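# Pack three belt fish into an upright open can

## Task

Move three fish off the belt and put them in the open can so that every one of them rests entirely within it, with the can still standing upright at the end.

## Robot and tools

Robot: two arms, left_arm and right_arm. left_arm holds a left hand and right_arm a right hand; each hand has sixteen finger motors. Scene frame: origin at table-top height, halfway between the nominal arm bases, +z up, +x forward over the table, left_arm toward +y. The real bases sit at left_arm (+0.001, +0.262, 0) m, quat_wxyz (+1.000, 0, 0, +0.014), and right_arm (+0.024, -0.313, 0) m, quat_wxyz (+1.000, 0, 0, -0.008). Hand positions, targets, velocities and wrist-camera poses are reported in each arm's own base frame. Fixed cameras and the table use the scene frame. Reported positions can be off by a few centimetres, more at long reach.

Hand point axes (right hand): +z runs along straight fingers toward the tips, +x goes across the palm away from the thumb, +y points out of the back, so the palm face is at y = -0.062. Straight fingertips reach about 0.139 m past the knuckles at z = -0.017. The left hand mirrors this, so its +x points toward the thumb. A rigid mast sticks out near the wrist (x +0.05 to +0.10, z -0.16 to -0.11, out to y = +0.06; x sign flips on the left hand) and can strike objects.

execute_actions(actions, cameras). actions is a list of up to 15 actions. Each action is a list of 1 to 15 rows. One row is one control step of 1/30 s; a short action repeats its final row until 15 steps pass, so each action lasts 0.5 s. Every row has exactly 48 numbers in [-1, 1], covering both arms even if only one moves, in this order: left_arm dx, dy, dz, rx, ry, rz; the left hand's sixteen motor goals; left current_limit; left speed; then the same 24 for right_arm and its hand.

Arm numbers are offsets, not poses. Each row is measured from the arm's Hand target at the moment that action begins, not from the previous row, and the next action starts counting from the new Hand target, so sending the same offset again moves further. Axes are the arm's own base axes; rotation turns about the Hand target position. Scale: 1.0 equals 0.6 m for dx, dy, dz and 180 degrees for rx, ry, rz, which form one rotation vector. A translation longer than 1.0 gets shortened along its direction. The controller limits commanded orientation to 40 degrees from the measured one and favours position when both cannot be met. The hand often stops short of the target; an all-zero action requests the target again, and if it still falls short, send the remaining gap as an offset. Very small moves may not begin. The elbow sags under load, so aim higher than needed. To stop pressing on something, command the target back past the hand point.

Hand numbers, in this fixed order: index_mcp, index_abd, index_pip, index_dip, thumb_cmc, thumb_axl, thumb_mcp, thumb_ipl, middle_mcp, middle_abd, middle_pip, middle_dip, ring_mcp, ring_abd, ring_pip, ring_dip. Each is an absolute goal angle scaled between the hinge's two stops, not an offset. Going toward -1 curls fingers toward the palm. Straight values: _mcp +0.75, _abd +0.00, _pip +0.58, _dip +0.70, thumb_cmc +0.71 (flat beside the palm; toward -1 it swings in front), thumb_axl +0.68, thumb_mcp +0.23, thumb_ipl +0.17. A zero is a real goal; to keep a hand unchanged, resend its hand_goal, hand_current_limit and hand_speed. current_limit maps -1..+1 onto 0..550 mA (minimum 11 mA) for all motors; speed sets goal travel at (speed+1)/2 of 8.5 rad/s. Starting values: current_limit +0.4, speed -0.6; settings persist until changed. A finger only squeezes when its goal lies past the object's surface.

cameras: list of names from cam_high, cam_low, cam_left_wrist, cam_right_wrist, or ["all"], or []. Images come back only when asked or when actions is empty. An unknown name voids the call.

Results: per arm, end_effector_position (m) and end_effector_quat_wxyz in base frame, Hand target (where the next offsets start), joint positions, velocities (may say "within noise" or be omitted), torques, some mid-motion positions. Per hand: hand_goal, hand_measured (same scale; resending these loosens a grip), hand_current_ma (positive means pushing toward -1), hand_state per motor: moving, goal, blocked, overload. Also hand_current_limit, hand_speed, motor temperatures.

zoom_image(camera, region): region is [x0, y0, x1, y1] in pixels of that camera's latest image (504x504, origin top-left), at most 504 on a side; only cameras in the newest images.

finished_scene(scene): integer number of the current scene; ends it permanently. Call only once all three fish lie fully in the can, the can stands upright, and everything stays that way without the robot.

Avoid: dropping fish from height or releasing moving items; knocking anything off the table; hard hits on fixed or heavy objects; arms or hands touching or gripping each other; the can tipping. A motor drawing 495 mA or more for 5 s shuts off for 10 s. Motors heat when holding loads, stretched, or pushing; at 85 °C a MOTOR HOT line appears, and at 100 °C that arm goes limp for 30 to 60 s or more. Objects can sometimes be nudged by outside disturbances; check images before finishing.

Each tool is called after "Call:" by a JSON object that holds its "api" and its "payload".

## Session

Call:
{"api": "execute_actions", "payload": {"actions": []}}

Call:
{"api": "zoom_image", "payload": {"camera": "cam_high", "region": [30, 120, 280, 240]}}

Call:
{"api": "zoom_image", "payload": {"camera": "cam_high", "region": [240, 100, 460, 240]}}

Scene clock: 0.00 s.
left_arm: end_effector_position=(+0.6615, -0.1926, +0.2702) hand_goal=(+0.754, +0.000, +0.576, +0.696, +0.714, +0.678, +0.226, +0.168, +0.754, +0.000, +0.576, +0.696, +0.754, +0.000, +0.576, +0.696) hand_measured=(+0.754, +0.000, +0.576, +0.696, +0.714, +0.678, +0.226, +0.168, +0.754, +0.000, +0.576, +0.696, +0.754, +0.000, +0.576, +0.696) hand_current_ma=(+0, +0, +0, +0, +0, +0, +0, +0, +0, +0, +0, +0, +0, +0, +0, +0) hand_state=(goal, goal, goal, goal, goal, goal, goal, goal, goal, goal, goal, goal, goal, goal, goal, goal) hand_current_limit=0.40 hand_speed=-0.60 end_effector_quat_wxyz=(+0.218, +0.591, +0.737, -0.245) | right_arm: end_effector_position=(+0.4731, +0.0381, +0.2177) hand_goal=(+0.754, +0.000, +0.576, +0.696, +0.714, +0.678, +0.226, +0.168, +0.754, +0.000, +0.576, +0.696, +0.754, +0.000, +0.576, +0.696) hand_measured=(+0.754, +0.000, +0.576, +0.696, +0.714, +0.678, +0.226, +0.168, +0.754, +0.000, +0.576, +0.696, +0.754, +0.000, +0.576, +0.696) hand_current_ma=(+0, +0, +0, +0, +0, +0, +0, +0, +0, +0, +0, +0, +0, +0, +0, +0) hand_state=(goal, goal, goal, goal, goal, goal, goal, goal, goal, goal, goal, goal, goal, goal, goal, goal) hand_current_limit=0.40 hand_speed=-0.60 end_effector_quat_wxyz=(+0.662, +0.673, +0.328, -0.015)
Joint positions: left_arm=[-0.201 1.858 1.93 -1.449 0.643 -0.484] | right_arm=[0.478 1.804 1.052 -1.191 1.439 1.469]
Joint velocities: within noise
Joint torques (N m): no reading
Motor temperatures (°C): left_arm=[25 26 45 24 26 28] | right_arm=[25 27 45 26 24 27]
Heat: left arm: hottest elbow 45 °C; right arm: hottest elbow 45 °C.
Hand target: left_arm +0.6665, -0.1937, +0.2897; +0.234, +0.595, +0.732, -0.237 | right_arm +0.4769, +0.0401, +0.2250; +0.663, +0.676, +0.322, -0.007
camera_calibration:
cam_left_wrist: T_world_to_cam=[[-0.452631, -0.712039, 0.536773, -0.0182758], [-0.626656, 0.682257, 0.376601, 0.393955], [-0.634372, -0.165911, -0.755014, 0.716008], [0, 0, 0, 1]] pos_world=[0.692818, -0.162998, 0.402042]
cam_right_wrist: T_world_to_cam=[[-0.306557, -0.282794, 0.908873, -0.0111967], [-0.905176, 0.381952, -0.186466, 0.410923], [-0.294414, -0.879852, -0.373069, 0.384947], [0, 0, 0, 1]] pos_world=[0.481859, 0.178578, 0.230411]

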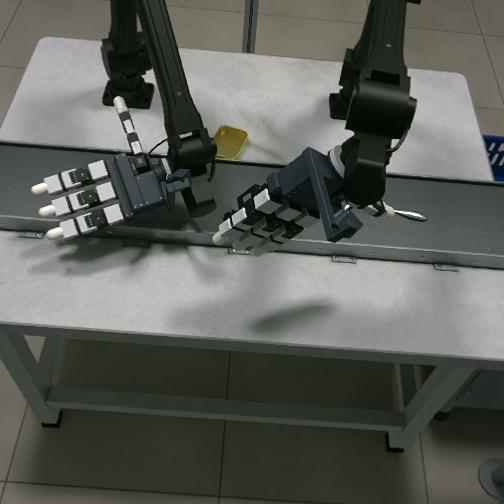

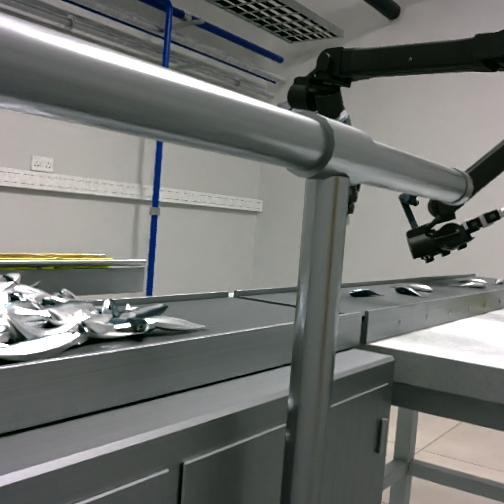

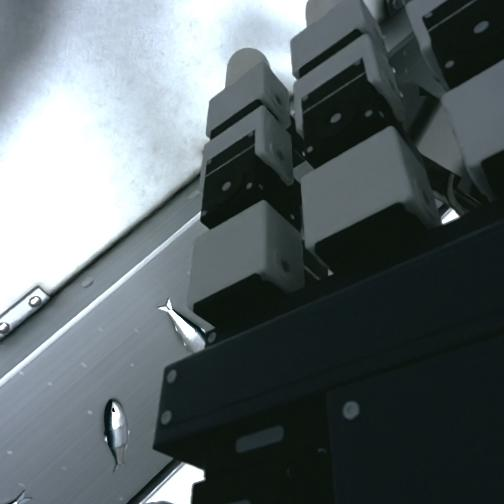

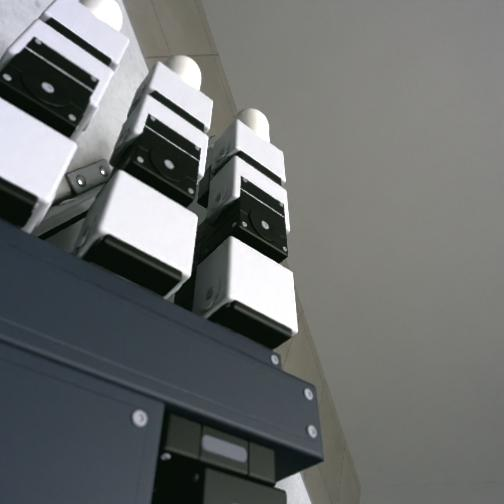

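Scaled by 2.016 from the camera's 504x504 image, which has a finer 720x720 frame.

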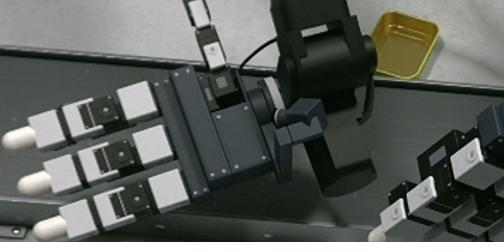

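Scaled by 2.291 from the camera's 504x504 image, which has a finer 720x720 frame.

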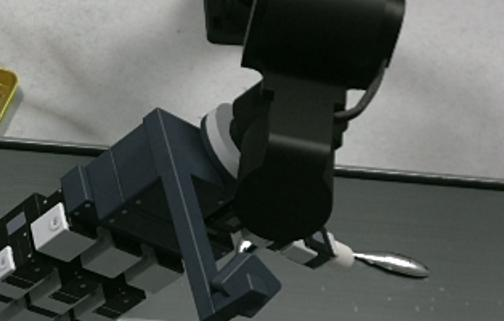

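Call:
{"api": "execute_actions", "payload": {"actions": [[[-0.08,0.04,0.03,0.1055,0.0055,0,0.754,0.1,0.576,0.696,0.714,0.678,0.226,0.168,0.754,-0.1,0.576,0.696,-0.2,0,-0.4,0.26,0.4,-0.6,-0.03,-0.0967,0.08,0,0,0,0.754,0,0.576,0.696,0.714,0.678,0.226,0.168,0.754,0,0.576,0.696,0.754,0,0.576,0.696,0.4,-0.6]],[[-0.1055,0.048,0.01,0.1055,0.0055,0,0.754,0.1,0.576,0.696,0.714,0.678,0.226,0.168,0.754,-0.1,0.576,0.696,-0.2,0,-0.4,0.26,0.4,-0.6,-0.04,-0.0967,0.06,0,0,0,0.754,0,0.576,0.696,0.714,0.678,0.226,0.168,0.754,0,0.576,0.696,0.754,0,0.576,0.696,0.4,-0.6]],[[-0.1055,0.048,0.01,0,0,0,0.754,0.1,0.576,0.696,0.714,0.678,0.226,0.168,0.754,-0.1,0.576,0.696,-0.2,0,-0.4,0.26,0.4,-0.6,-0.04,-0.0967,0.06,0,0,0,0.754,0,0.576,0.696,0.714,0.678,0.226,0.168,0.754,0,0.576,0.696,0.754,0,0.576,0.696,0.4,-0.6]],[[-0.1055,0.048,0.01,0,0,0,0.754,0.1,0.576,0.696,0.714,0.678,0.226,0.168,0.754,-0.1,0.576,0.696,-0.2,0,-0.4,0.26,0.4,-0.6,-0.04,-0.0967,0.05,0,0,0,0.754,0,0.576,0.696,0.714,0.678,0.226,0.168,0.754,0,0.576,0.696,0.754,0,0.576,0.696,0.4,-0.6]],[[-0.1055,0.048,0.01,0,0,0,0.754,0.1,0.576,0.696,0.714,0.678,0.226,0.168,0.754,-0.1,0.576,0.696,-0.2,0,-0.4,0.26,0.4,-0.6,-0.04,-0.0967,0.05,0,0,0,0.754,0,0.576,0.696,0.714,0.678,0.226,0.168,0.754,0,0.576,0.696,0.754,0,0.576,0.696,0.4,-0.6]]], "cameras": ["all"]}}

Call:
{"api": "zoom_image", "payload": {"camera": "cam_high", "region": [30, 120, 280, 240]}}

Call:
{"api": "zoom_image", "payload": {"camera": "cam_high", "region": [240, 100, 460, 240]}}

Scene clock: 42.77 s.
left_arm: end_effector_position=(+0.3620, -0.0569, +0.3315) hand_goal=(+0.754, +0.100, +0.576, +0.696, +0.714, +0.678, +0.226, +0.168, +0.754, -0.100, +0.576, +0.696, -0.200, +0.000, -0.400, +0.260) hand_measured=(+0.752, +0.098, +0.574, +0.696, +0.714, +0.678, +0.222, +0.166, +0.752, -0.100, +0.574, +0.696, -0.190, +0.000, -0.394, +0.262) hand_current_ma=(-5, -5, -7, +0, -3, -3, -26, -9, -5, +0, -7, +0, +48, +0, +22, +11) hand_state=(goal, goal, goal, goal, goal, goal, goal, goal, goal, goal, goal, goal, goal, goal, goal, goal) hand_current_limit=0.40 hand_speed=-0.60 end_effector_quat_wxyz=(+0.030, +0.635, +0.772, +0.011) | right_arm: end_effector_position=(+0.3555, -0.2512, +0.3885) hand_goal=(+0.754, +0.000, +0.576, +0.696, +0.714, +0.678, +0.226, +0.168, +0.754, +0.000, +0.576, +0.696, +0.754, +0.000, +0.576, +0.696) hand_measured=(+0.764, -0.002, +0.578, +0.696, +0.724, +0.678, +0.226, +0.168, +0.764, -0.002, +0.576, +0.696, +0.764, -0.004, +0.578, +0.696) hand_current_ma=(+35, -7, +2, +0, +33, -2, -1, +0, +30, -7, +2, +0, +35, -8, +2, +0) hand_state=(goal, goal, goal, goal, goal, goal, goal, goal, goal, goal, goal, goal, goal, goal, goal, goal) hand_current_limit=0.40 hand_speed=-0.60 end_effector_quat_wxyz=(+0.655, +0.683, +0.323, -0.012)
Joint positions: left_arm=[-0.324 1.095 1.296 -1.707 0 -0.518] | right_arm=[-0.329 0.924 0.574 0.145 0.808 -0.312]
Joint torques (N m): left_arm=[-0.15 -5.71 10.29 0.88 -0.15 0.13] | right_arm=[1.55 -5.13 10.14 1.61 0.09 -0.19]
Motor temperatures (°C): left_arm=[25 29 55 24 27 28] | right_arm=[25 30 47 26 27 27]
Heat: left arm: hottest elbow 55 °C; right arm: hottest elbow 47 °C.
Hand target: left_arm +0.3652, -0.0546, +0.3317; +0.015, +0.635, +0.773, +0.004 | right_arm +0.3628, -0.2500, +0.4051; +0.663, +0.676, +0.322, -0.007
Off the commanded pose: left_arm 0.004 m, 2 deg | right_arm 0.018 m, 1 deg.
joint sent to its limit (left arm) — joint 4 (wrist pitch), lower limit. The joint targets still meet the commanded pose.
Step readings (end_effector_position of left_arm | right_arm):
0: (+0.6615, -0.1926, +0.2702) | (+0.4731, +0.0381, +0.2177)
1: (+0.6596, -0.1786, +0.2671) | (+0.4723, +0.0357, +0.2201)
2: (+0.6562, -0.1625, +0.2657) | (+0.4686, +0.0298, +0.2244)
4: (+0.6405, -0.1504, +0.2661) | (+0.4593, +0.0095, +0.2383)
8: (+0.6257, -0.1614, +0.2813) | (+0.4510, -0.0215, +0.2725)
15: (+0.6195, -0.1711, +0.2909) | (+0.4539, -0.0224, +0.2718)
16: (+0.6175, -0.1561, +0.2897) | (+0.4526, -0.0259, +0.2699)
17: (+0.6118, -0.1392, +0.2903) | (+0.4489, -0.0323, +0.2689)
19: (+0.5870, -0.1248, +0.2864) | (+0.4375, -0.0517, +0.2774)
23: (+0.5641, -0.1354, +0.2946) | (+0.4244, -0.0791, +0.3066)
30: (+0.5575, -0.1449, +0.3059) | (+0.4281, -0.0786, +0.3065)
31: (+0.5517, -0.1426, +0.3007) | (+0.4285, -0.0821, +0.3030)
32: (+0.5430, -0.1386, +0.2958) | (+0.4273, -0.0893, +0.2998)
34: (+0.5127, -0.1265, +0.2845) | (+0.4149, -0.1104, +0.3102)
38: (+0.4920, -0.1183, +0.3005) | (+0.3968, -0.1379, +0.3451)
45: (+0.4867, -0.1163, +0.3156) | (+0.4032, -0.1317, +0.3427)
46: (+0.4817, -0.1136, +0.3107) | (+0.4063, -0.1334, +0.3392)
47: (+0.4745, -0.1101, +0.3068) | (+0.4090, -0.1411, +0.3358)
49: (+0.4485, -0.0989, +0.2979) | (+0.3958, -0.1657, +0.3447)
53: (+0.4283, -0.0879, +0.3134) | (+0.3746, -0.1970, +0.3742)
60: (+0.4247, -0.0860, +0.3222) | (+0.3815, -0.1930, +0.3731)
61: (+0.4201, -0.0835, +0.3192) | (+0.3858, -0.1947, +0.3718)
62: (+0.4138, -0.0807, +0.3158) | (+0.3908, -0.2005, +0.3708)
64: (+0.3888, -0.0695, +0.3082) | (+0.3769, -0.2239, +0.3779)
68: (+0.3659, -0.0581, +0.3241) | (+0.3520, -0.2526, +0.3892)
75: (+0.3617, -0.0567, +0.3320) | (+0.3552, -0.2513, +0.3886)
camera_calibration:
cam_left_wrist: T_world_to_cam=[[-0.464227, -0.885604, -0.0141216, 0.0868072], [-0.643266, 0.32615, 0.692701, -0.0283883], [-0.608853, 0.330655, -0.721086, 0.602568], [0, 0, 0, 1]] pos_world=[0.388913, -0.113106, 0.455394]
cam_right_wrist: T_world_to_cam=[[-0.314865, -0.301182, 0.900083, -0.282664], [-0.900487, 0.394506, -0.182998, 0.446911], [-0.299973, -0.868133, -0.395426, 0.17308], [0, 0, 0, 1]] pos_world=[0.365356, -0.111186, 0.404646]

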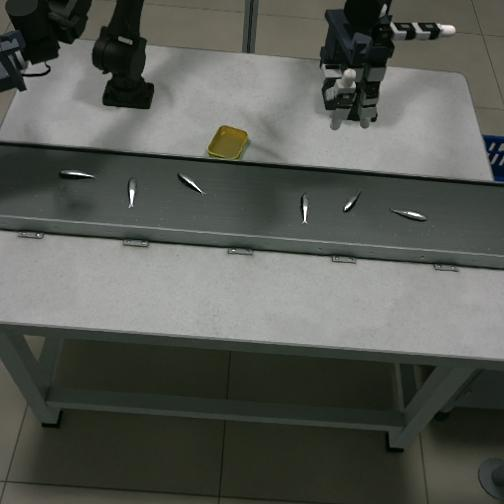

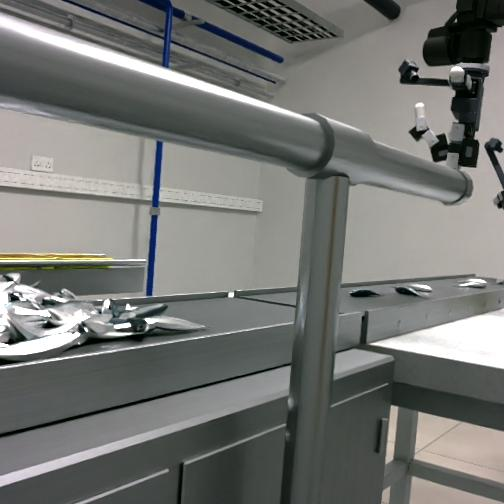

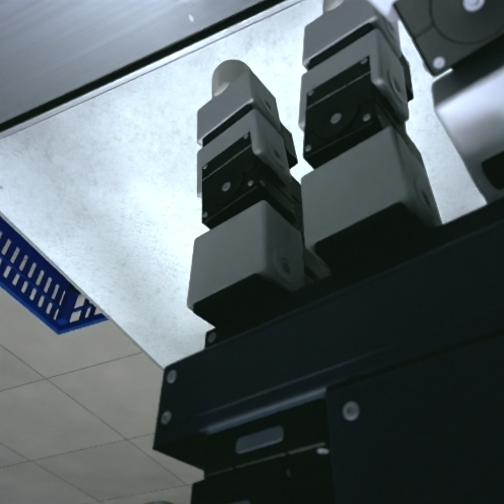

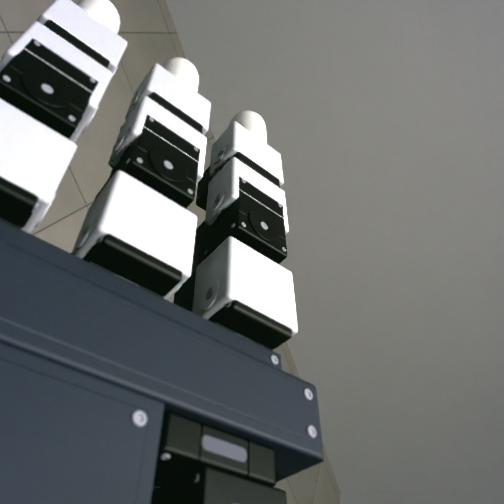

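Scaled by 2.016 from the camera's 504x504 image, which has a finer 720x720 frame.

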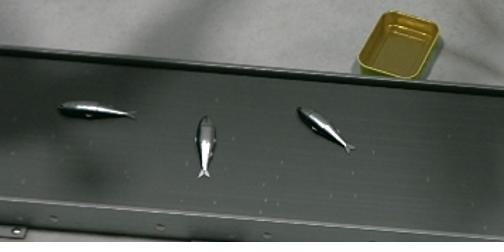

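Scaled by 2.291 from the camera's 504x504 image, which has a finer 720x720 frame.

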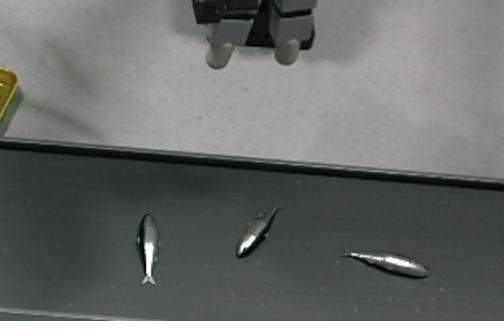

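Call:
{"api": "execute_actions", "payload": {"actions": []}}

Call:
{"api": "zoom_image", "payload": {"camera": "cam_high", "region": [185, 100, 275, 190]}}

Call:
{"api": "zoom_image", "payload": {"camera": "cam_high", "region": [280, 150, 440, 260]}}

Call:
{"api": "zoom_image", "payload": {"camera": "cam_high", "region": [50, 140, 230, 250]}}

Scene clock: 108.50 s.
left_arm: end_effector_position=(+0.3620, -0.0569, +0.3315) hand_goal=(+0.754, +0.100, +0.576, +0.696, +0.714, +0.678, +0.226, +0.168, +0.754, -0.100, +0.576, +0.696, -0.200, +0.000, -0.400, +0.260) hand_measured=(+0.752, +0.098, +0.574, +0.696, +0.714, +0.678, +0.222, +0.166, +0.752, -0.100, +0.574, +0.696, -0.190, +0.000, -0.394, +0.262) hand_current_ma=(-5, -5, -7, +0, -3, -3, -26, -9, -5, +0, -7, +0, +48, +0, +22, +11) hand_state=(goal, goal, goal, goal, goal, goal, goal, goal, goal, goal, goal, goal, goal, goal, goal, goal) hand_current_limit=0.40 hand_speed=-0.60 end_effector_quat_wxyz=(+0.030, +0.635, +0.772, +0.011) | right_arm: end_effector_position=(+0.3556, -0.2511, +0.3885) hand_goal=(+0.754, +0.000, +0.576, +0.696, +0.714, +0.678, +0.226, +0.168, +0.754, +0.000, +0.576, +0.696, +0.754, +0.000, +0.576, +0.696) hand_measured=(+0.764, -0.002, +0.578, +0.696, +0.724, +0.678, +0.226, +0.168, +0.764, -0.002, +0.576, +0.696, +0.764, -0.004, +0.578, +0.696) hand_current_ma=(+35, -7, +2, +0, +33, -2, -1, +0, +30, -7, +2, +0, +35, -8, +2, +0) hand_state=(goal, goal, goal, goal, goal, goal, goal, goal, goal, goal, goal, goal, goal, goal, goal, goal) hand_current_limit=0.40 hand_speed=-0.60 end_effector_quat_wxyz=(+0.655, +0.682, +0.323, -0.013)
Joint positions: left_arm=[-0.324 1.095 1.296 -1.707 0 -0.518] | right_arm=[-0.329 0.924 0.574 0.145 0.808 -0.313]
Joint velocities: within noise
Joint torques (N m): left_arm=[-0.15 -5.66 10.19 0.84 -0.15 0.12] | right_arm=[1.67 -4.95 10.07 1.7 0.15 -0.2]
Motor temperatures (°C): left_arm=[25 28 56 24 26 28] | right_arm=[25 28 52 26 25 27]
Heat: left arm: hottest elbow 56 °C; right arm: hottest elbow 52 °C.
Hand target: left_arm +0.3652, -0.0546, +0.3317; +0.015, +0.635, +0.773, +0.004 | right_arm +0.3628, -0.2501, +0.4051; +0.663, +0.676, +0.321, -0.007
Off the commanded pose: left_arm 0.004 m, 2 deg | right_arm 0.018 m, 1 deg.
camera_calibration:
cam_left_wrist: T_world_to_cam=[[-0.464507, -0.885457, -0.0141222, 0.0868448], [-0.643159, 0.32635, 0.692707, -0.0283773], [-0.608753, 0.33085, -0.721081, 0.602582], [0, 0, 0, 1]] pos_world=[0.388913, -0.113206, 0.455394]
cam_right_wrist: T_world_to_cam=[[-0.314188, -0.300933, 0.900403, -0.282861], [-0.900649, 0.394385, -0.182462, 0.446773], [-0.300197, -0.868274, -0.394945, 0.17303], [0, 0, 0, 1]] pos_world=[0.365457, -0.111085, 0.404545]

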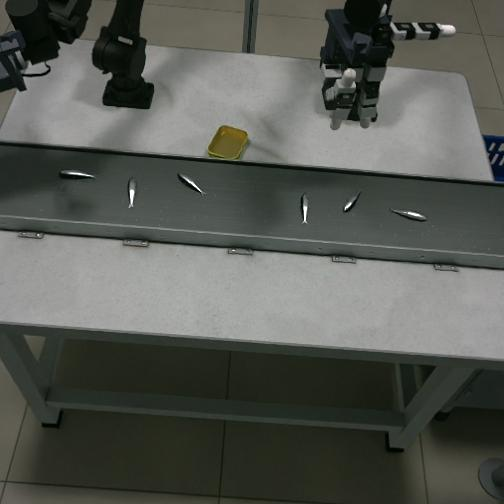

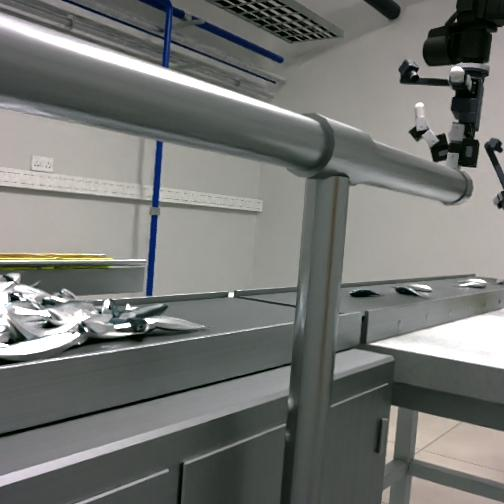

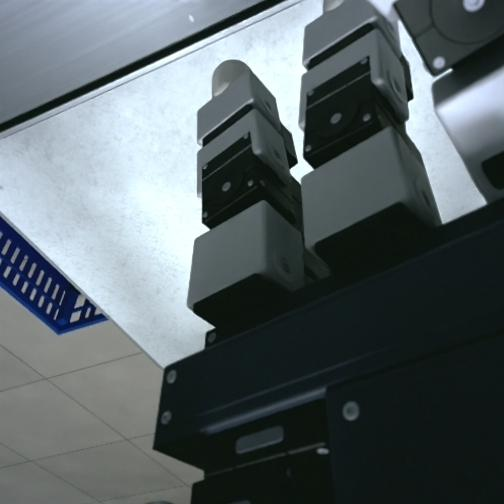

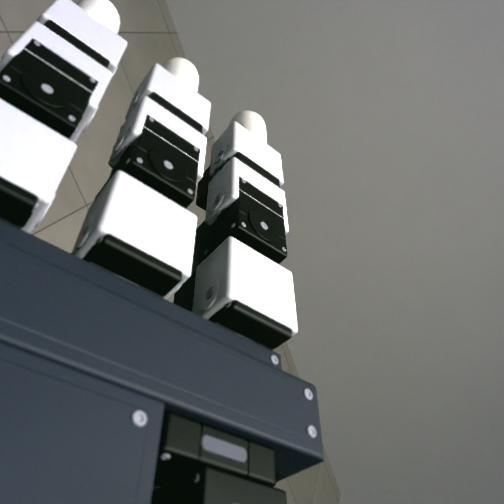

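Scaled by 5.600 from the camera's 504x504 image, which has a finer 720x720 frame.

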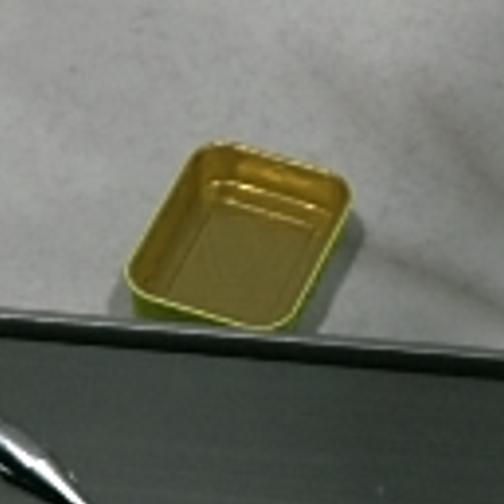

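Scaled by 3.150 from the camera's 504x504 image, which has a finer 720x720 frame.

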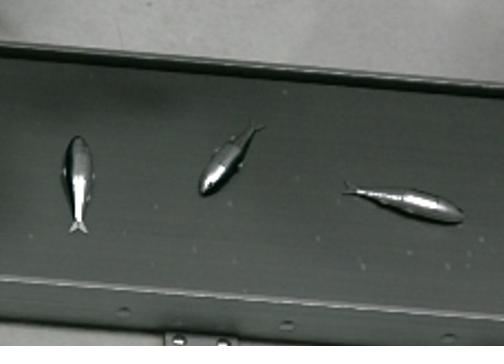

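Scaled by 2.800 from the camera's 504x504 image, which has a finer 720x720 frame.

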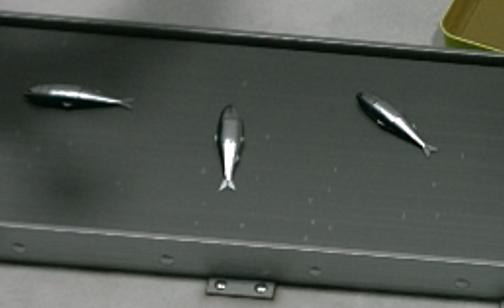

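Call:
{"api": "zoom_image", "payload": {"camera": "cam_high", "region": [205, 120, 253, 168]}}

Scaled by 10.500 from the camera's 504x504 image, which has a finer 720x720 frame.

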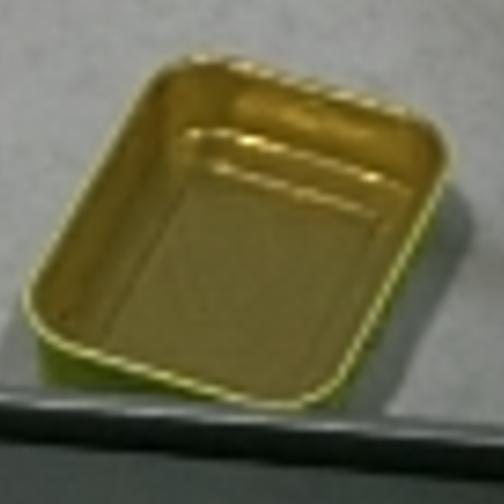

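Call:
{"api": "execute_actions", "payload": {"actions": [[[0.061,-0.074,-0.03,0.004,0.009,-0.067,0.754,0.1,0.576,0.696,0.714,0.678,0.226,0.168,0.754,-0.1,0.576,0.696,-0.2,0,-0.4,0.26,0.4,-0.6,0,0,0,0,0,0,0.754,0,0.576,0.696,0.714,0.678,0.226,0.168,0.754,0,0.576,0.696,0.754,0,0.576,0.696,0.4,-0.6]],[[0.061,-0.075,-0.08,0,0,0,0.754,0.1,0.576,0.696,0.714,0.678,0.226,0.168,0.754,-0.1,0.576,0.696,-0.2,0,-0.4,0.26,0.4,-0.6,0,0,0,0,0,0,0.754,0,0.576,0.696,0.714,0.678,0.226,0.168,0.754,0,0.576,0.696,0.754,0,0.576,0.696,0.4,-0.6]],[[0,0,-0.05,0,0,0,0.754,0.1,0.576,0.696,0.714,0.678,0.226,0.168,0.754,-0.1,0.576,0.696,-0.2,0,-0.4,0.26,0.4,-0.6,0,0,0,0,0,0,0.754,0,0.576,0.696,0.714,0.678,0.226,0.168,0.754,0,0.576,0.696,0.754,0,0.576,0.696,0.4,-0.6]]], "cameras": ["cam_high","cam_left_wrist"]}}

Call:
{"api": "zoom_image", "payload": {"camera": "cam_left_wrist", "region": [160, 0, 340, 120]}}

Scene clock: 223.27 s.
left_arm: end_effector_position=(+0.4358, -0.1458, +0.2328) hand_goal=(+0.754, +0.100, +0.576, +0.696, +0.714, +0.678, +0.226, +0.168, +0.754, -0.100, +0.576, +0.696, -0.200, +0.000, -0.400, +0.260) hand_measured=(+0.754, +0.100, +0.574, +0.696, +0.716, +0.678, +0.222, +0.166, +0.754, -0.100, +0.574, +0.696, -0.190, +0.000, -0.396, +0.262) hand_current_ma=(-1, -3, -5, +0, +6, -3, -26, -9, -1, +0, -5, +0, +49, +0, +19, +11) hand_state=(goal, goal, goal, goal, goal, goal, goal, goal, goal, goal, goal, goal, goal, goal, goal, goal) hand_current_limit=0.40 hand_speed=-0.60 end_effector_quat_wxyz=(-0.007, +0.716, +0.698, -0.006) | right_arm: end_effector_position=(+0.3556, -0.2511, +0.3885) hand_goal=(+0.754, +0.000, +0.576, +0.696, +0.714, +0.678, +0.226, +0.168, +0.754, +0.000, +0.576, +0.696, +0.754, +0.000, +0.576, +0.696) hand_measured=(+0.764, -0.002, +0.578, +0.696, +0.724, +0.678, +0.226, +0.168, +0.764, -0.002, +0.576, +0.696, +0.764, -0.004, +0.578, +0.696) hand_current_ma=(+35, -7, +2, +0, +33, -2, -1, +0, +30, -7, +2, +0, +35, -8, +2, +0) hand_state=(goal, goal, goal, goal, goal, goal, goal, goal, goal, goal, goal, goal, goal, goal, goal, goal) hand_current_limit=0.40 hand_speed=-0.60 end_effector_quat_wxyz=(+0.655, +0.682, +0.323, -0.013)
Joint positions: left_arm=[-0.44 1.367 1.28 -1.501 0.005 -0.414] | right_arm=[-0.329 0.924 0.574 0.145 0.808 -0.313]
Joint torques (N m): left_arm=[-0.56 -11.05 9.26 1.48 -0.15 -0.01] | right_arm=[1.67 -5.25 10.15 1.47 0.08 -0.25]
Motor temperatures (°C): left_arm=[25 27 56 24 26 28] | right_arm=[25 27 54 26 25 27]
Heat: left arm: hottest elbow 56 °C; right arm: hottest elbow 54 °C.
Hand target: left_arm +0.4384, -0.1439, +0.2357; +0.001, +0.712, +0.702, -0.002 | right_arm +0.3628, -0.2501, +0.4051; +0.663, +0.676, +0.321, -0.007
Off the commanded pose: left_arm 0.004 m, 1 deg | right_arm 0.018 m, 1 deg.
Step readings (end_effector_position of left_arm | right_arm):
0: (+0.3620, -0.0569, +0.3315) | (+0.3556, -0.2511, +0.3885)
1: (+0.3645, -0.0602, +0.3282) | (+0.3556, -0.2511, +0.3885)
2: (+0.3684, -0.0648, +0.3253) | (+0.3556, -0.2511, +0.3885)
4: (+0.3777, -0.0767, +0.3170) | (+0.3556, -0.2511, +0.3885)
8: (+0.3906, -0.0897, +0.2891) | (+0.3556, -0.2511, +0.3885)
15: (+0.3926, -0.0924, +0.2855) | (+0.3556, -0.2511, +0.3885)
16: (+0.3964, -0.0966, +0.2839) | (+0.3556, -0.2511, +0.3885)
17: (+0.4028, -0.1019, +0.2833) | (+0.3556, -0.2511, +0.3885)
19: (+0.4165, -0.1214, +0.2750) | (+0.3556, -0.2511, +0.3885)
23: (+0.4261, -0.1421, +0.2483) | (+0.3556, -0.2511, +0.3885)
30: (+0.4274, -0.1421, +0.2425) | (+0.3556, -0.2511, +0.3885)
31: (+0.4288, -0.1427, +0.2408) | (+0.3556, -0.2511, +0.3885)
32: (+0.4319, -0.1441, +0.2396) | (+0.3556, -0.2511, +0.3885)
34: (+0.4353, -0.1457, +0.2359) | (+0.3556, -0.2511, +0.3885)
38: (+0.4353, -0.1456, +0.2327) | (+0.3556, -0.2511, +0.3885)
45: (+0.4358, -0.1458, +0.2328) | (+0.3556, -0.2511, +0.3885)
camera_calibration:
cam_left_wrist: T_world_to_cam=[[-0.646805, -0.762638, 0.00519881, 0.133905], [-0.503678, 0.432276, 0.747961, 0.0583053], [-0.572671, 0.481166, -0.663722, 0.598612], [0, 0, 0, 1]] pos_world=[0.458785, -0.211115, 0.353006]
Images, in order (width x height): cam_high 504x504, cam_left_wrist 504x504.

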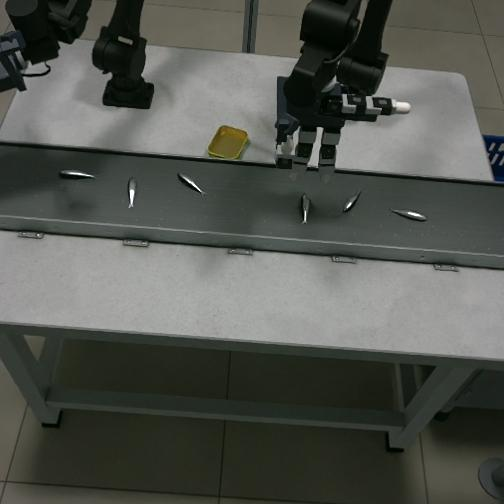

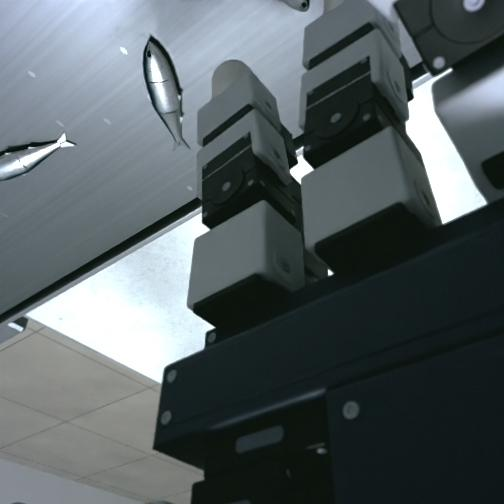

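Scaled by 2.800 from the camera's 504x504 image, which has a finer 720x720 frame.

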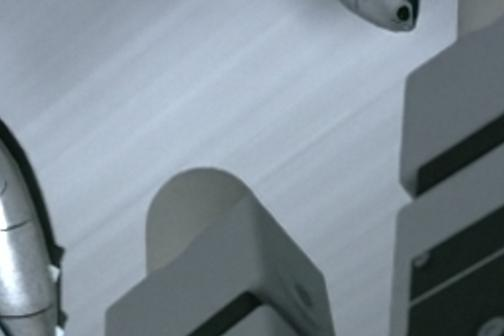

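Call:
{"api": "execute_actions", "payload": {"actions": [[[0.002,-0.004,-0.06,0,0,0,0.754,0.1,0.576,0.696,0.714,0.678,0.226,0.168,0.754,-0.1,0.576,0.696,-0.2,0,-0.4,0.26,0.4,-0.6,0,0,0,0,0,0,0.754,0,0.576,0.696,0.714,0.678,0.226,0.168,0.754,0,0.576,0.696,0.754,0,0.576,0.696,0.4,-0.6]],[[0,0,-0.023,0,0,0,0.754,0.1,0.576,0.696,0.714,0.678,0.226,0.168,0.754,-0.1,0.576,0.696,-0.2,0,-0.4,0.26,0.4,-0.6,0,0,0,0,0,0,0.754,0,0.576,0.696,0.714,0.678,0.226,0.168,0.754,0,0.576,0.696,0.754,0,0.576,0.696,0.4,-0.6]]], "cameras": ["cam_high","cam_left_wrist"]}}

Call:
{"api": "zoom_image", "payload": {"camera": "cam_left_wrist", "region": [180, 0, 360, 120]}}

Call:
{"api": "zoom_image", "payload": {"camera": "cam_high", "region": [265, 160, 345, 240]}}

Scene clock: 245.87 s.
left_arm: end_effector_position=(+0.4365, -0.1458, +0.1899) hand_goal=(+0.754, +0.100, +0.576, +0.696, +0.714, +0.678, +0.226, +0.168, +0.754, -0.100, +0.576, +0.696, -0.200, +0.000, -0.400, +0.260) hand_measured=(+0.754, +0.100, +0.574, +0.696, +0.716, +0.678, +0.222, +0.166, +0.754, -0.100, +0.576, +0.696, -0.190, +0.000, -0.396, +0.262) hand_current_ma=(-3, -3, -5, +0, +6, -3, -25, -9, -2, +0, -4, +0, +49, +0, +19, +11) hand_state=(goal, goal, goal, goal, goal, goal, goal, goal, goal, goal, goal, goal, goal, goal, goal, goal) hand_current_limit=0.40 hand_speed=-0.60 end_effector_quat_wxyz=(+0.000, +0.715, +0.699, -0.003) | right_arm: end_effector_position=(+0.3556, -0.2511, +0.3885) hand_goal=(+0.754, +0.000, +0.576, +0.696, +0.714, +0.678, +0.226, +0.168, +0.754, +0.000, +0.576, +0.696, +0.754, +0.000, +0.576, +0.696) hand_measured=(+0.764, -0.002, +0.578, +0.696, +0.724, +0.678, +0.226, +0.168, +0.764, -0.002, +0.576, +0.696, +0.764, -0.004, +0.578, +0.696) hand_current_ma=(+35, -7, +2, +0, +33, -2, -1, +0, +30, -7, +2, +0, +35, -8, +2, +0) hand_state=(goal, goal, goal, goal, goal, goal, goal, goal, goal, goal, goal, goal, goal, goal, goal, goal) hand_current_limit=0.40 hand_speed=-0.60 end_effector_quat_wxyz=(+0.655, +0.682, +0.323, -0.013)
Joint positions: left_arm=[-0.44 1.376 1.172 -1.369 0.005 -0.418] | right_arm=[-0.329 0.924 0.574 0.145 0.808 -0.313]
Joint torques (N m): left_arm=[-0.79 -9.58 9.1 1.48 -0.14 0] | right_arm=[1.44 -5.25 9.95 1.51 0.16 -0.22]
Motor temperatures (°C): left_arm=[25 27 55 24 26 28] | right_arm=[25 27 54 26 25 27]
Heat: left arm: hottest elbow 55 °C; right arm: hottest elbow 54 °C.
Hand target: left_arm +0.4396, -0.1462, +0.1859; +0.001, +0.712, +0.702, -0.001 | right_arm +0.3628, -0.2501, +0.4051; +0.663, +0.676, +0.321, -0.007
Off the commanded pose: left_arm 0.005 m, 0 deg | right_arm 0.018 m, 1 deg.
Step readings (end_effector_position of left_arm | right_arm):
0: (+0.4358, -0.1458, +0.2328) | (+0.3556, -0.2511, +0.3885)
1: (+0.4362, -0.1459, +0.2283) | (+0.3556, -0.2511, +0.3885)
2: (+0.4386, -0.1470, +0.2255) | (+0.3556, -0.2511, +0.3885)
4: (+0.4381, -0.1466, +0.2132) | (+0.3556, -0.2511, +0.3885)
8: (+0.4334, -0.1443, +0.1979) | (+0.3556, -0.2511, +0.3885)
15: (+0.4350, -0.1451, +0.1980) | (+0.3556, -0.2511, +0.3885)
16: (+0.4355, -0.1453, +0.1971) | (+0.3556, -0.2511, +0.3885)
17: (+0.4368, -0.1460, +0.1961) | (+0.3556, -0.2511, +0.3885)
19: (+0.4378, -0.1464, +0.1931) | (+0.3556, -0.2511, +0.3885)
23: (+0.4362, -0.1456, +0.1897) | (+0.3556, -0.2511, +0.3885)
30: (+0.4365, -0.1458, +0.1899) | (+0.3556, -0.2511, +0.3885)
camera_calibration:
cam_left_wrist: T_world_to_cam=[[-0.643655, -0.765315, 0.000776398, 0.133732], [-0.516114, 0.434817, 0.737943, 0.0983916], [-0.565097, 0.47458, -0.674863, 0.568257], [0, 0, 0, 1]] pos_world=[0.457979, -0.210118, 0.310784]
Images, in order (width x height): cam_high 504x504, cam_left_wrist 504x504.

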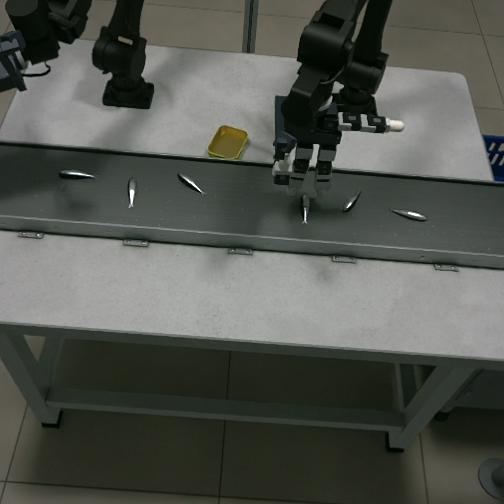

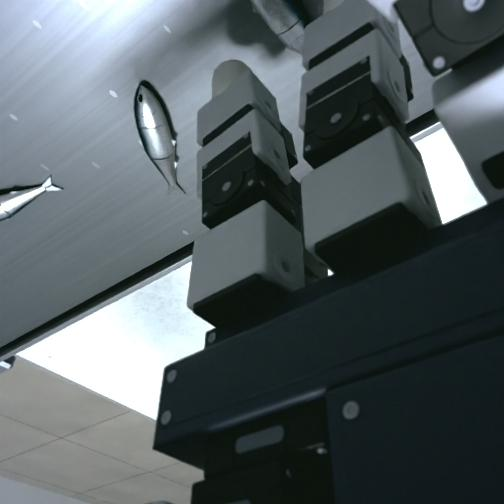

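Scaled by 2.800 from the camera's 504x504 image, which has a finer 720x720 frame.

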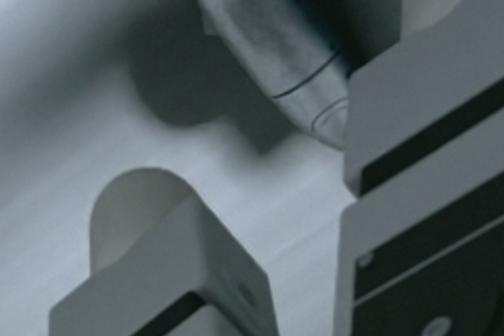

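Scaled by 6.300 from the camera's 504x504 image, which has a finer 720x720 frame.

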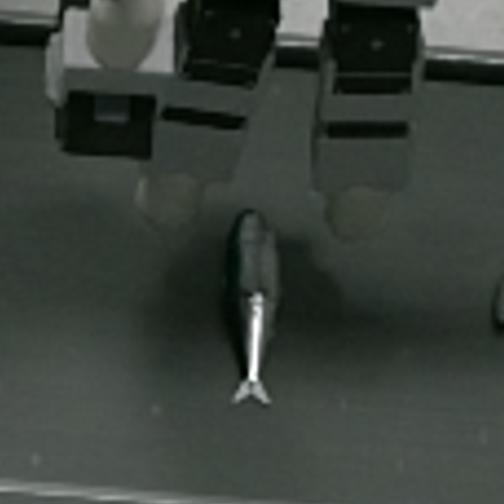

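Call:
{"api": "execute_actions", "payload": {"actions": [[[0.0,0.0,-0.03,0,0,0,0.754,0.1,0.576,0.696,0.714,0.678,0.226,0.168,0.754,-0.1,0.576,0.696,-0.2,0,-0.4,0.26,0.4,-0.6,0,0,0,0,0,0,0.754,0,0.576,0.696,0.714,0.678,0.226,0.168,0.754,0,0.576,0.696,0.754,0,0.576,0.696,0.4,-0.6]],[[0,0,-0.028,0,0,0,0.754,0.1,0.576,0.696,0.714,0.678,0.226,0.168,0.754,-0.1,0.576,0.696,-0.2,0,-0.4,0.26,0.4,-0.6,0,0,0,0,0,0,0.754,0,0.576,0.696,0.714,0.678,0.226,0.168,0.754,0,0.576,0.696,0.754,0,0.576,0.696,0.4,-0.6]]], "cameras": ["cam_high","cam_left_wrist"]}}

Call:
{"api": "zoom_image", "payload": {"camera": "cam_left_wrist", "region": [180, 0, 360, 120]}}

Call:
{"api": "zoom_image", "payload": {"camera": "cam_high", "region": [265, 160, 345, 240]}}

Scene clock: 278.70 s.
left_arm: end_effector_position=(+0.4390, -0.1467, +0.1617) hand_goal=(+0.754, +0.100, +0.576, +0.696, +0.714, +0.678, +0.226, +0.168, +0.754, -0.100, +0.576, +0.696, -0.200, +0.000, -0.400, +0.260) hand_measured=(+0.756, +0.096, +0.578, +0.696, +0.716, +0.678, +0.222, +0.166, +0.754, -0.100, +0.576, +0.696, -0.190, +0.000, -0.396, +0.262) hand_current_ma=(+12, -16, +8, +1, +6, -3, -27, -9, +0, +0, -4, +0, +52, +0, +19, +11) hand_state=(goal, goal, goal, goal, goal, goal, goal, goal, goal, goal, goal, goal, goal, goal, goal, goal) hand_current_limit=0.40 hand_speed=-0.60 end_effector_quat_wxyz=(+0.007, +0.714, +0.700, +0.000) | right_arm: end_effector_position=(+0.3556, -0.2511, +0.3885) hand_goal=(+0.754, +0.000, +0.576, +0.696, +0.714, +0.678, +0.226, +0.168, +0.754, +0.000, +0.576, +0.696, +0.754, +0.000, +0.576, +0.696) hand_measured=(+0.764, -0.002, +0.578, +0.696, +0.724, +0.678, +0.226, +0.168, +0.764, -0.002, +0.576, +0.696, +0.764, -0.004, +0.578, +0.696) hand_current_ma=(+35, -7, +2, +0, +33, -2, -1, +0, +30, -7, +2, +0, +35, -8, +2, +0) hand_state=(goal, goal, goal, goal, goal, goal, goal, goal, goal, goal, goal, goal, goal, goal, goal, goal) hand_current_limit=0.40 hand_speed=-0.60 end_effector_quat_wxyz=(+0.655, +0.682, +0.323, -0.013)
Joint positions: left_arm=[-0.44 1.392 1.109 -1.275 0.004 -0.419] | right_arm=[-0.329 0.924 0.574 0.145 0.808 -0.313]
Joint torques (N m): left_arm=[-0.73 -9.29 8.23 1.55 -0.12 0] | right_arm=[1.79 -5.3 10.02 1.54 0.11 -0.2]
Heat: left arm: hottest elbow 54 °C; right arm: hottest elbow 54 °C.
Hand target: left_arm +0.4397, -0.1463, +0.1512; +0.001, +0.712, +0.702, -0.001 | right_arm +0.3628, -0.2501, +0.4051; +0.663, +0.676, +0.321, -0.007
Off the commanded pose: left_arm 0.011 m, 1 deg | right_arm 0.018 m, 1 deg.
Step readings (end_effector_position of left_arm | right_arm):
0: (+0.4365, -0.1458, +0.1899) | (+0.3556, -0.2511, +0.3885)
1: (+0.4367, -0.1459, +0.1877) | (+0.3556, -0.2511, +0.3885)
2: (+0.4382, -0.1466, +0.1859) | (+0.3556, -0.2511, +0.3885)
4: (+0.4380, -0.1465, +0.1794) | (+0.3556, -0.2511, +0.3885)
8: (+0.4354, -0.1453, +0.1708) | (+0.3556, -0.2511, +0.3885)
15: (+0.4361, -0.1455, +0.1706) | (+0.3556, -0.2511, +0.3885)
16: (+0.4365, -0.1457, +0.1689) | (+0.3556, -0.2511, +0.3885)
17: (+0.4380, -0.1464, +0.1676) | (+0.3556, -0.2511, +0.3885)
19: (+0.4382, -0.1465, +0.1626) | (+0.3556, -0.2511, +0.3885)
23: (+0.4389, -0.1467, +0.1617) | (+0.3556, -0.2511, +0.3885)
30: (+0.4390, -0.1467, +0.1617) | (+0.3556, -0.2511, +0.3885)
camera_calibration:
cam_left_wrist: T_world_to_cam=[[-0.643035, -0.765827, -0.00376974, 0.134997], [-0.526548, 0.438536, 0.728309, 0.127592], [-0.556106, 0.470313, -0.685239, 0.548249], [0, 0, 0, 1]] pos_world=[0.458875, -0.210418, 0.283264]
Images, in order (width x height): cam_high 504x504, cam_left_wrist 504x504.

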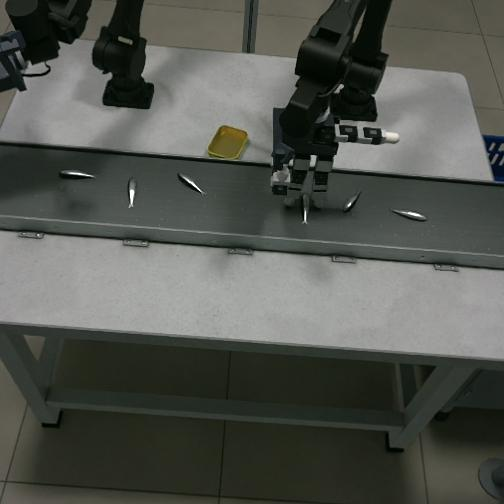

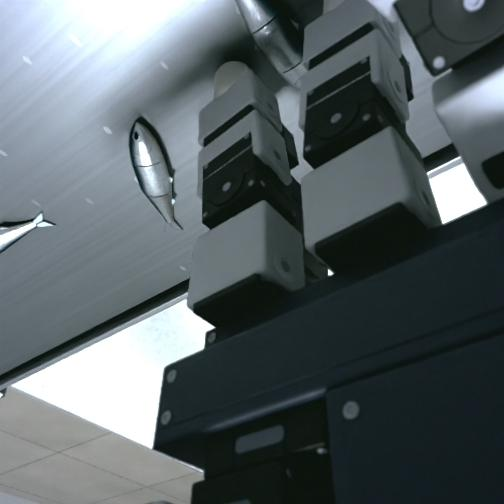

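Scaled by 2.800 from the camera's 504x504 image, which has a finer 720x720 frame.

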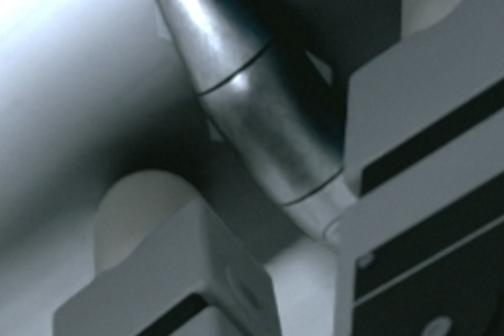

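Scaled by 6.300 from the camera's 504x504 image, which has a finer 720x720 frame.

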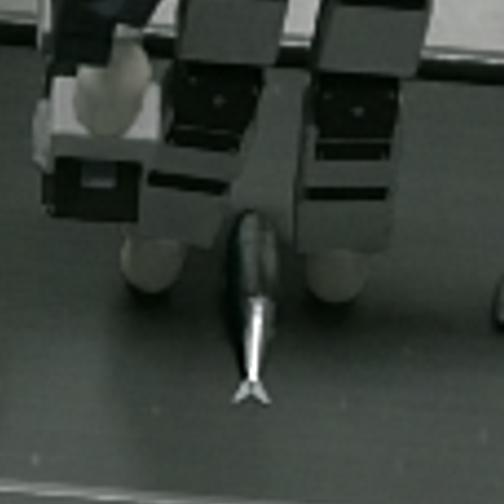

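Call:
{"api": "execute_actions", "payload": {"actions": [[[-0.008,0.003,0.033,0,0,0,0.754,0.0,0.576,0.696,0.714,0.678,0.226,0.168,0.754,0.0,0.576,0.696,-0.2,0,-0.4,0.26,0.4,-0.9,0,0,0,0,0,0,0.754,0,0.576,0.696,0.714,0.678,0.226,0.168,0.754,0,0.576,0.696,0.754,0,0.576,0.696,0.4,-0.6]]], "cameras": ["cam_high","cam_left_wrist"]}}

Call:
{"api": "zoom_image", "payload": {"camera": "cam_left_wrist", "region": [180, 0, 360, 120]}}

Call:
{"api": "zoom_image", "payload": {"camera": "cam_high", "region": [265, 160, 345, 240]}}

Scene clock: 306.03 s.
left_arm: end_effector_position=(+0.4337, -0.1440, +0.1605) hand_goal=(+0.754, +0.000, +0.576, +0.696, +0.714, +0.678, +0.226, +0.168, +0.754, +0.000, +0.576, +0.696, -0.200, +0.000, -0.400, +0.260) hand_measured=(+0.736, +0.026, +0.564, +0.692, +0.716, +0.678, +0.222, +0.166, +0.752, -0.028, +0.576, +0.696, -0.190, +0.000, -0.396, +0.262) hand_current_ma=(-89, +104, -50, -21, +5, -3, -27, -9, -8, -109, -4, +0, +52, +0, +19, +11) hand_state=(goal, blocked, goal, goal, goal, goal, goal, goal, goal, blocked, goal, goal, goal, goal, goal, goal) hand_current_limit=0.40 hand_speed=-0.90 end_effector_quat_wxyz=(-0.005, +0.714, +0.700, -0.003) | right_arm: end_effector_position=(+0.3556, -0.2511, +0.3885) hand_goal=(+0.754, +0.000, +0.576, +0.696, +0.714, +0.678, +0.226, +0.168, +0.754, +0.000, +0.576, +0.696, +0.754, +0.000, +0.576, +0.696) hand_measured=(+0.764, -0.002, +0.578, +0.696, +0.724, +0.678, +0.226, +0.168, +0.764, -0.002, +0.576, +0.696, +0.764, -0.004, +0.578, +0.696) hand_current_ma=(+35, -7, +2, +0, +33, -2, -1, +0, +30, -7, +2, +0, +35, -8, +2, +0) hand_state=(goal, goal, goal, goal, goal, goal, goal, goal, goal, goal, goal, goal, goal, goal, goal, goal) hand_current_limit=0.40 hand_speed=-0.60 end_effector_quat_wxyz=(+0.655, +0.682, +0.323, -0.013)
Joint positions: left_arm=[-0.44 1.392 1.109 -1.299 0.002 -0.419] | right_arm=[-0.329 0.924 0.574 0.145 0.808 -0.313]
Joint torques (N m): left_arm=[-0.79 -11.34 10.63 0.16 -0.06 0.01] | right_arm=[1.61 -4.78 9.95 1.62 0.08 -0.2]
Motor temperatures (°C): left_arm=[25 28 52 24 26 28] | right_arm=[25 27 55 26 25 27]
Heat: left arm: hottest elbow 52 °C; right arm: hottest elbow 55 °C.
Hand target: left_arm +0.4349, -0.1445, +0.1710; +0.001, +0.712, +0.702, -0.001 | right_arm +0.3628, -0.2501, +0.4051; +0.663, +0.676, +0.321, -0.007
Off the commanded pose: left_arm 0.011 m, 1 deg | right_arm 0.018 m, 1 deg.
Step readings (end_effector_position of left_arm | right_arm):
0: (+0.4390, -0.1467, +0.1617) | (+0.3556, -0.2511, +0.3885)
1: (+0.4380, -0.1463, +0.1616) | (+0.3556, -0.2511, +0.3885)
2: (+0.4368, -0.1457, +0.1612) | (+0.3556, -0.2511, +0.3885)
4: (+0.4351, -0.1448, +0.1609) | (+0.3556, -0.2511, +0.3885)
8: (+0.4341, -0.1441, +0.1606) | (+0.3556, -0.2511, +0.3885)
15: (+0.4337, -0.1440, +0.1605) | (+0.3556, -0.2511, +0.3885)
camera_calibration:
cam_left_wrist: T_world_to_cam=[[-0.64308, -0.765799, 0.000679713, 0.133037], [-0.511531, 0.430219, 0.743806, 0.114292], [-0.569898, 0.477979, -0.668395, 0.547576], [0, 0, 0, 1]] pos_world=[0.456081, -0.209021, 0.280895]
Images, in order (width x height): cam_high 504x504, cam_left_wrist 504x504.

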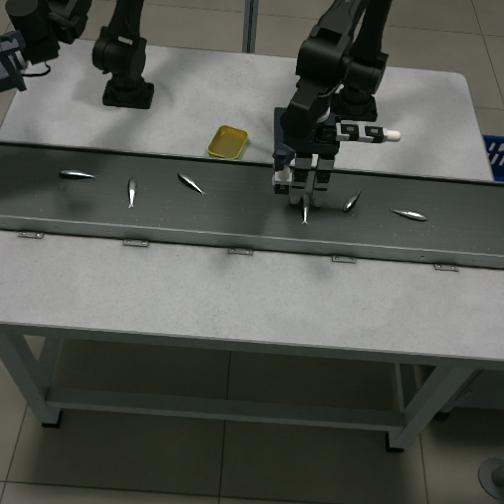

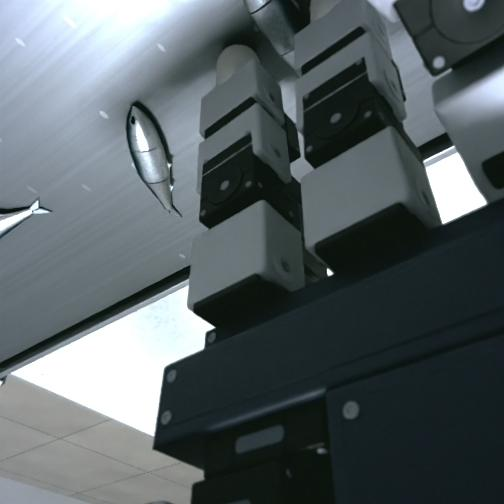

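Scaled by 2.800 from the camera's 504x504 image, which has a finer 720x720 frame.

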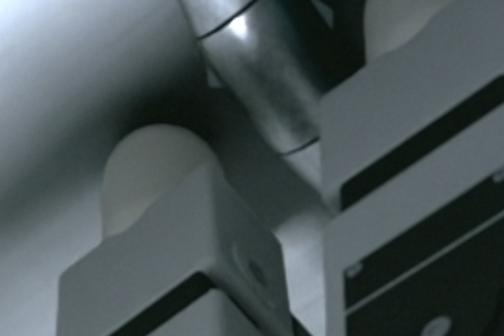

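Scaled by 6.300 from the camera's 504x504 image, which has a finer 720x720 frame.

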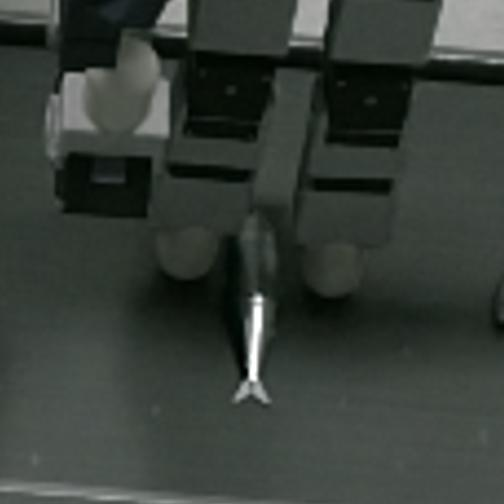

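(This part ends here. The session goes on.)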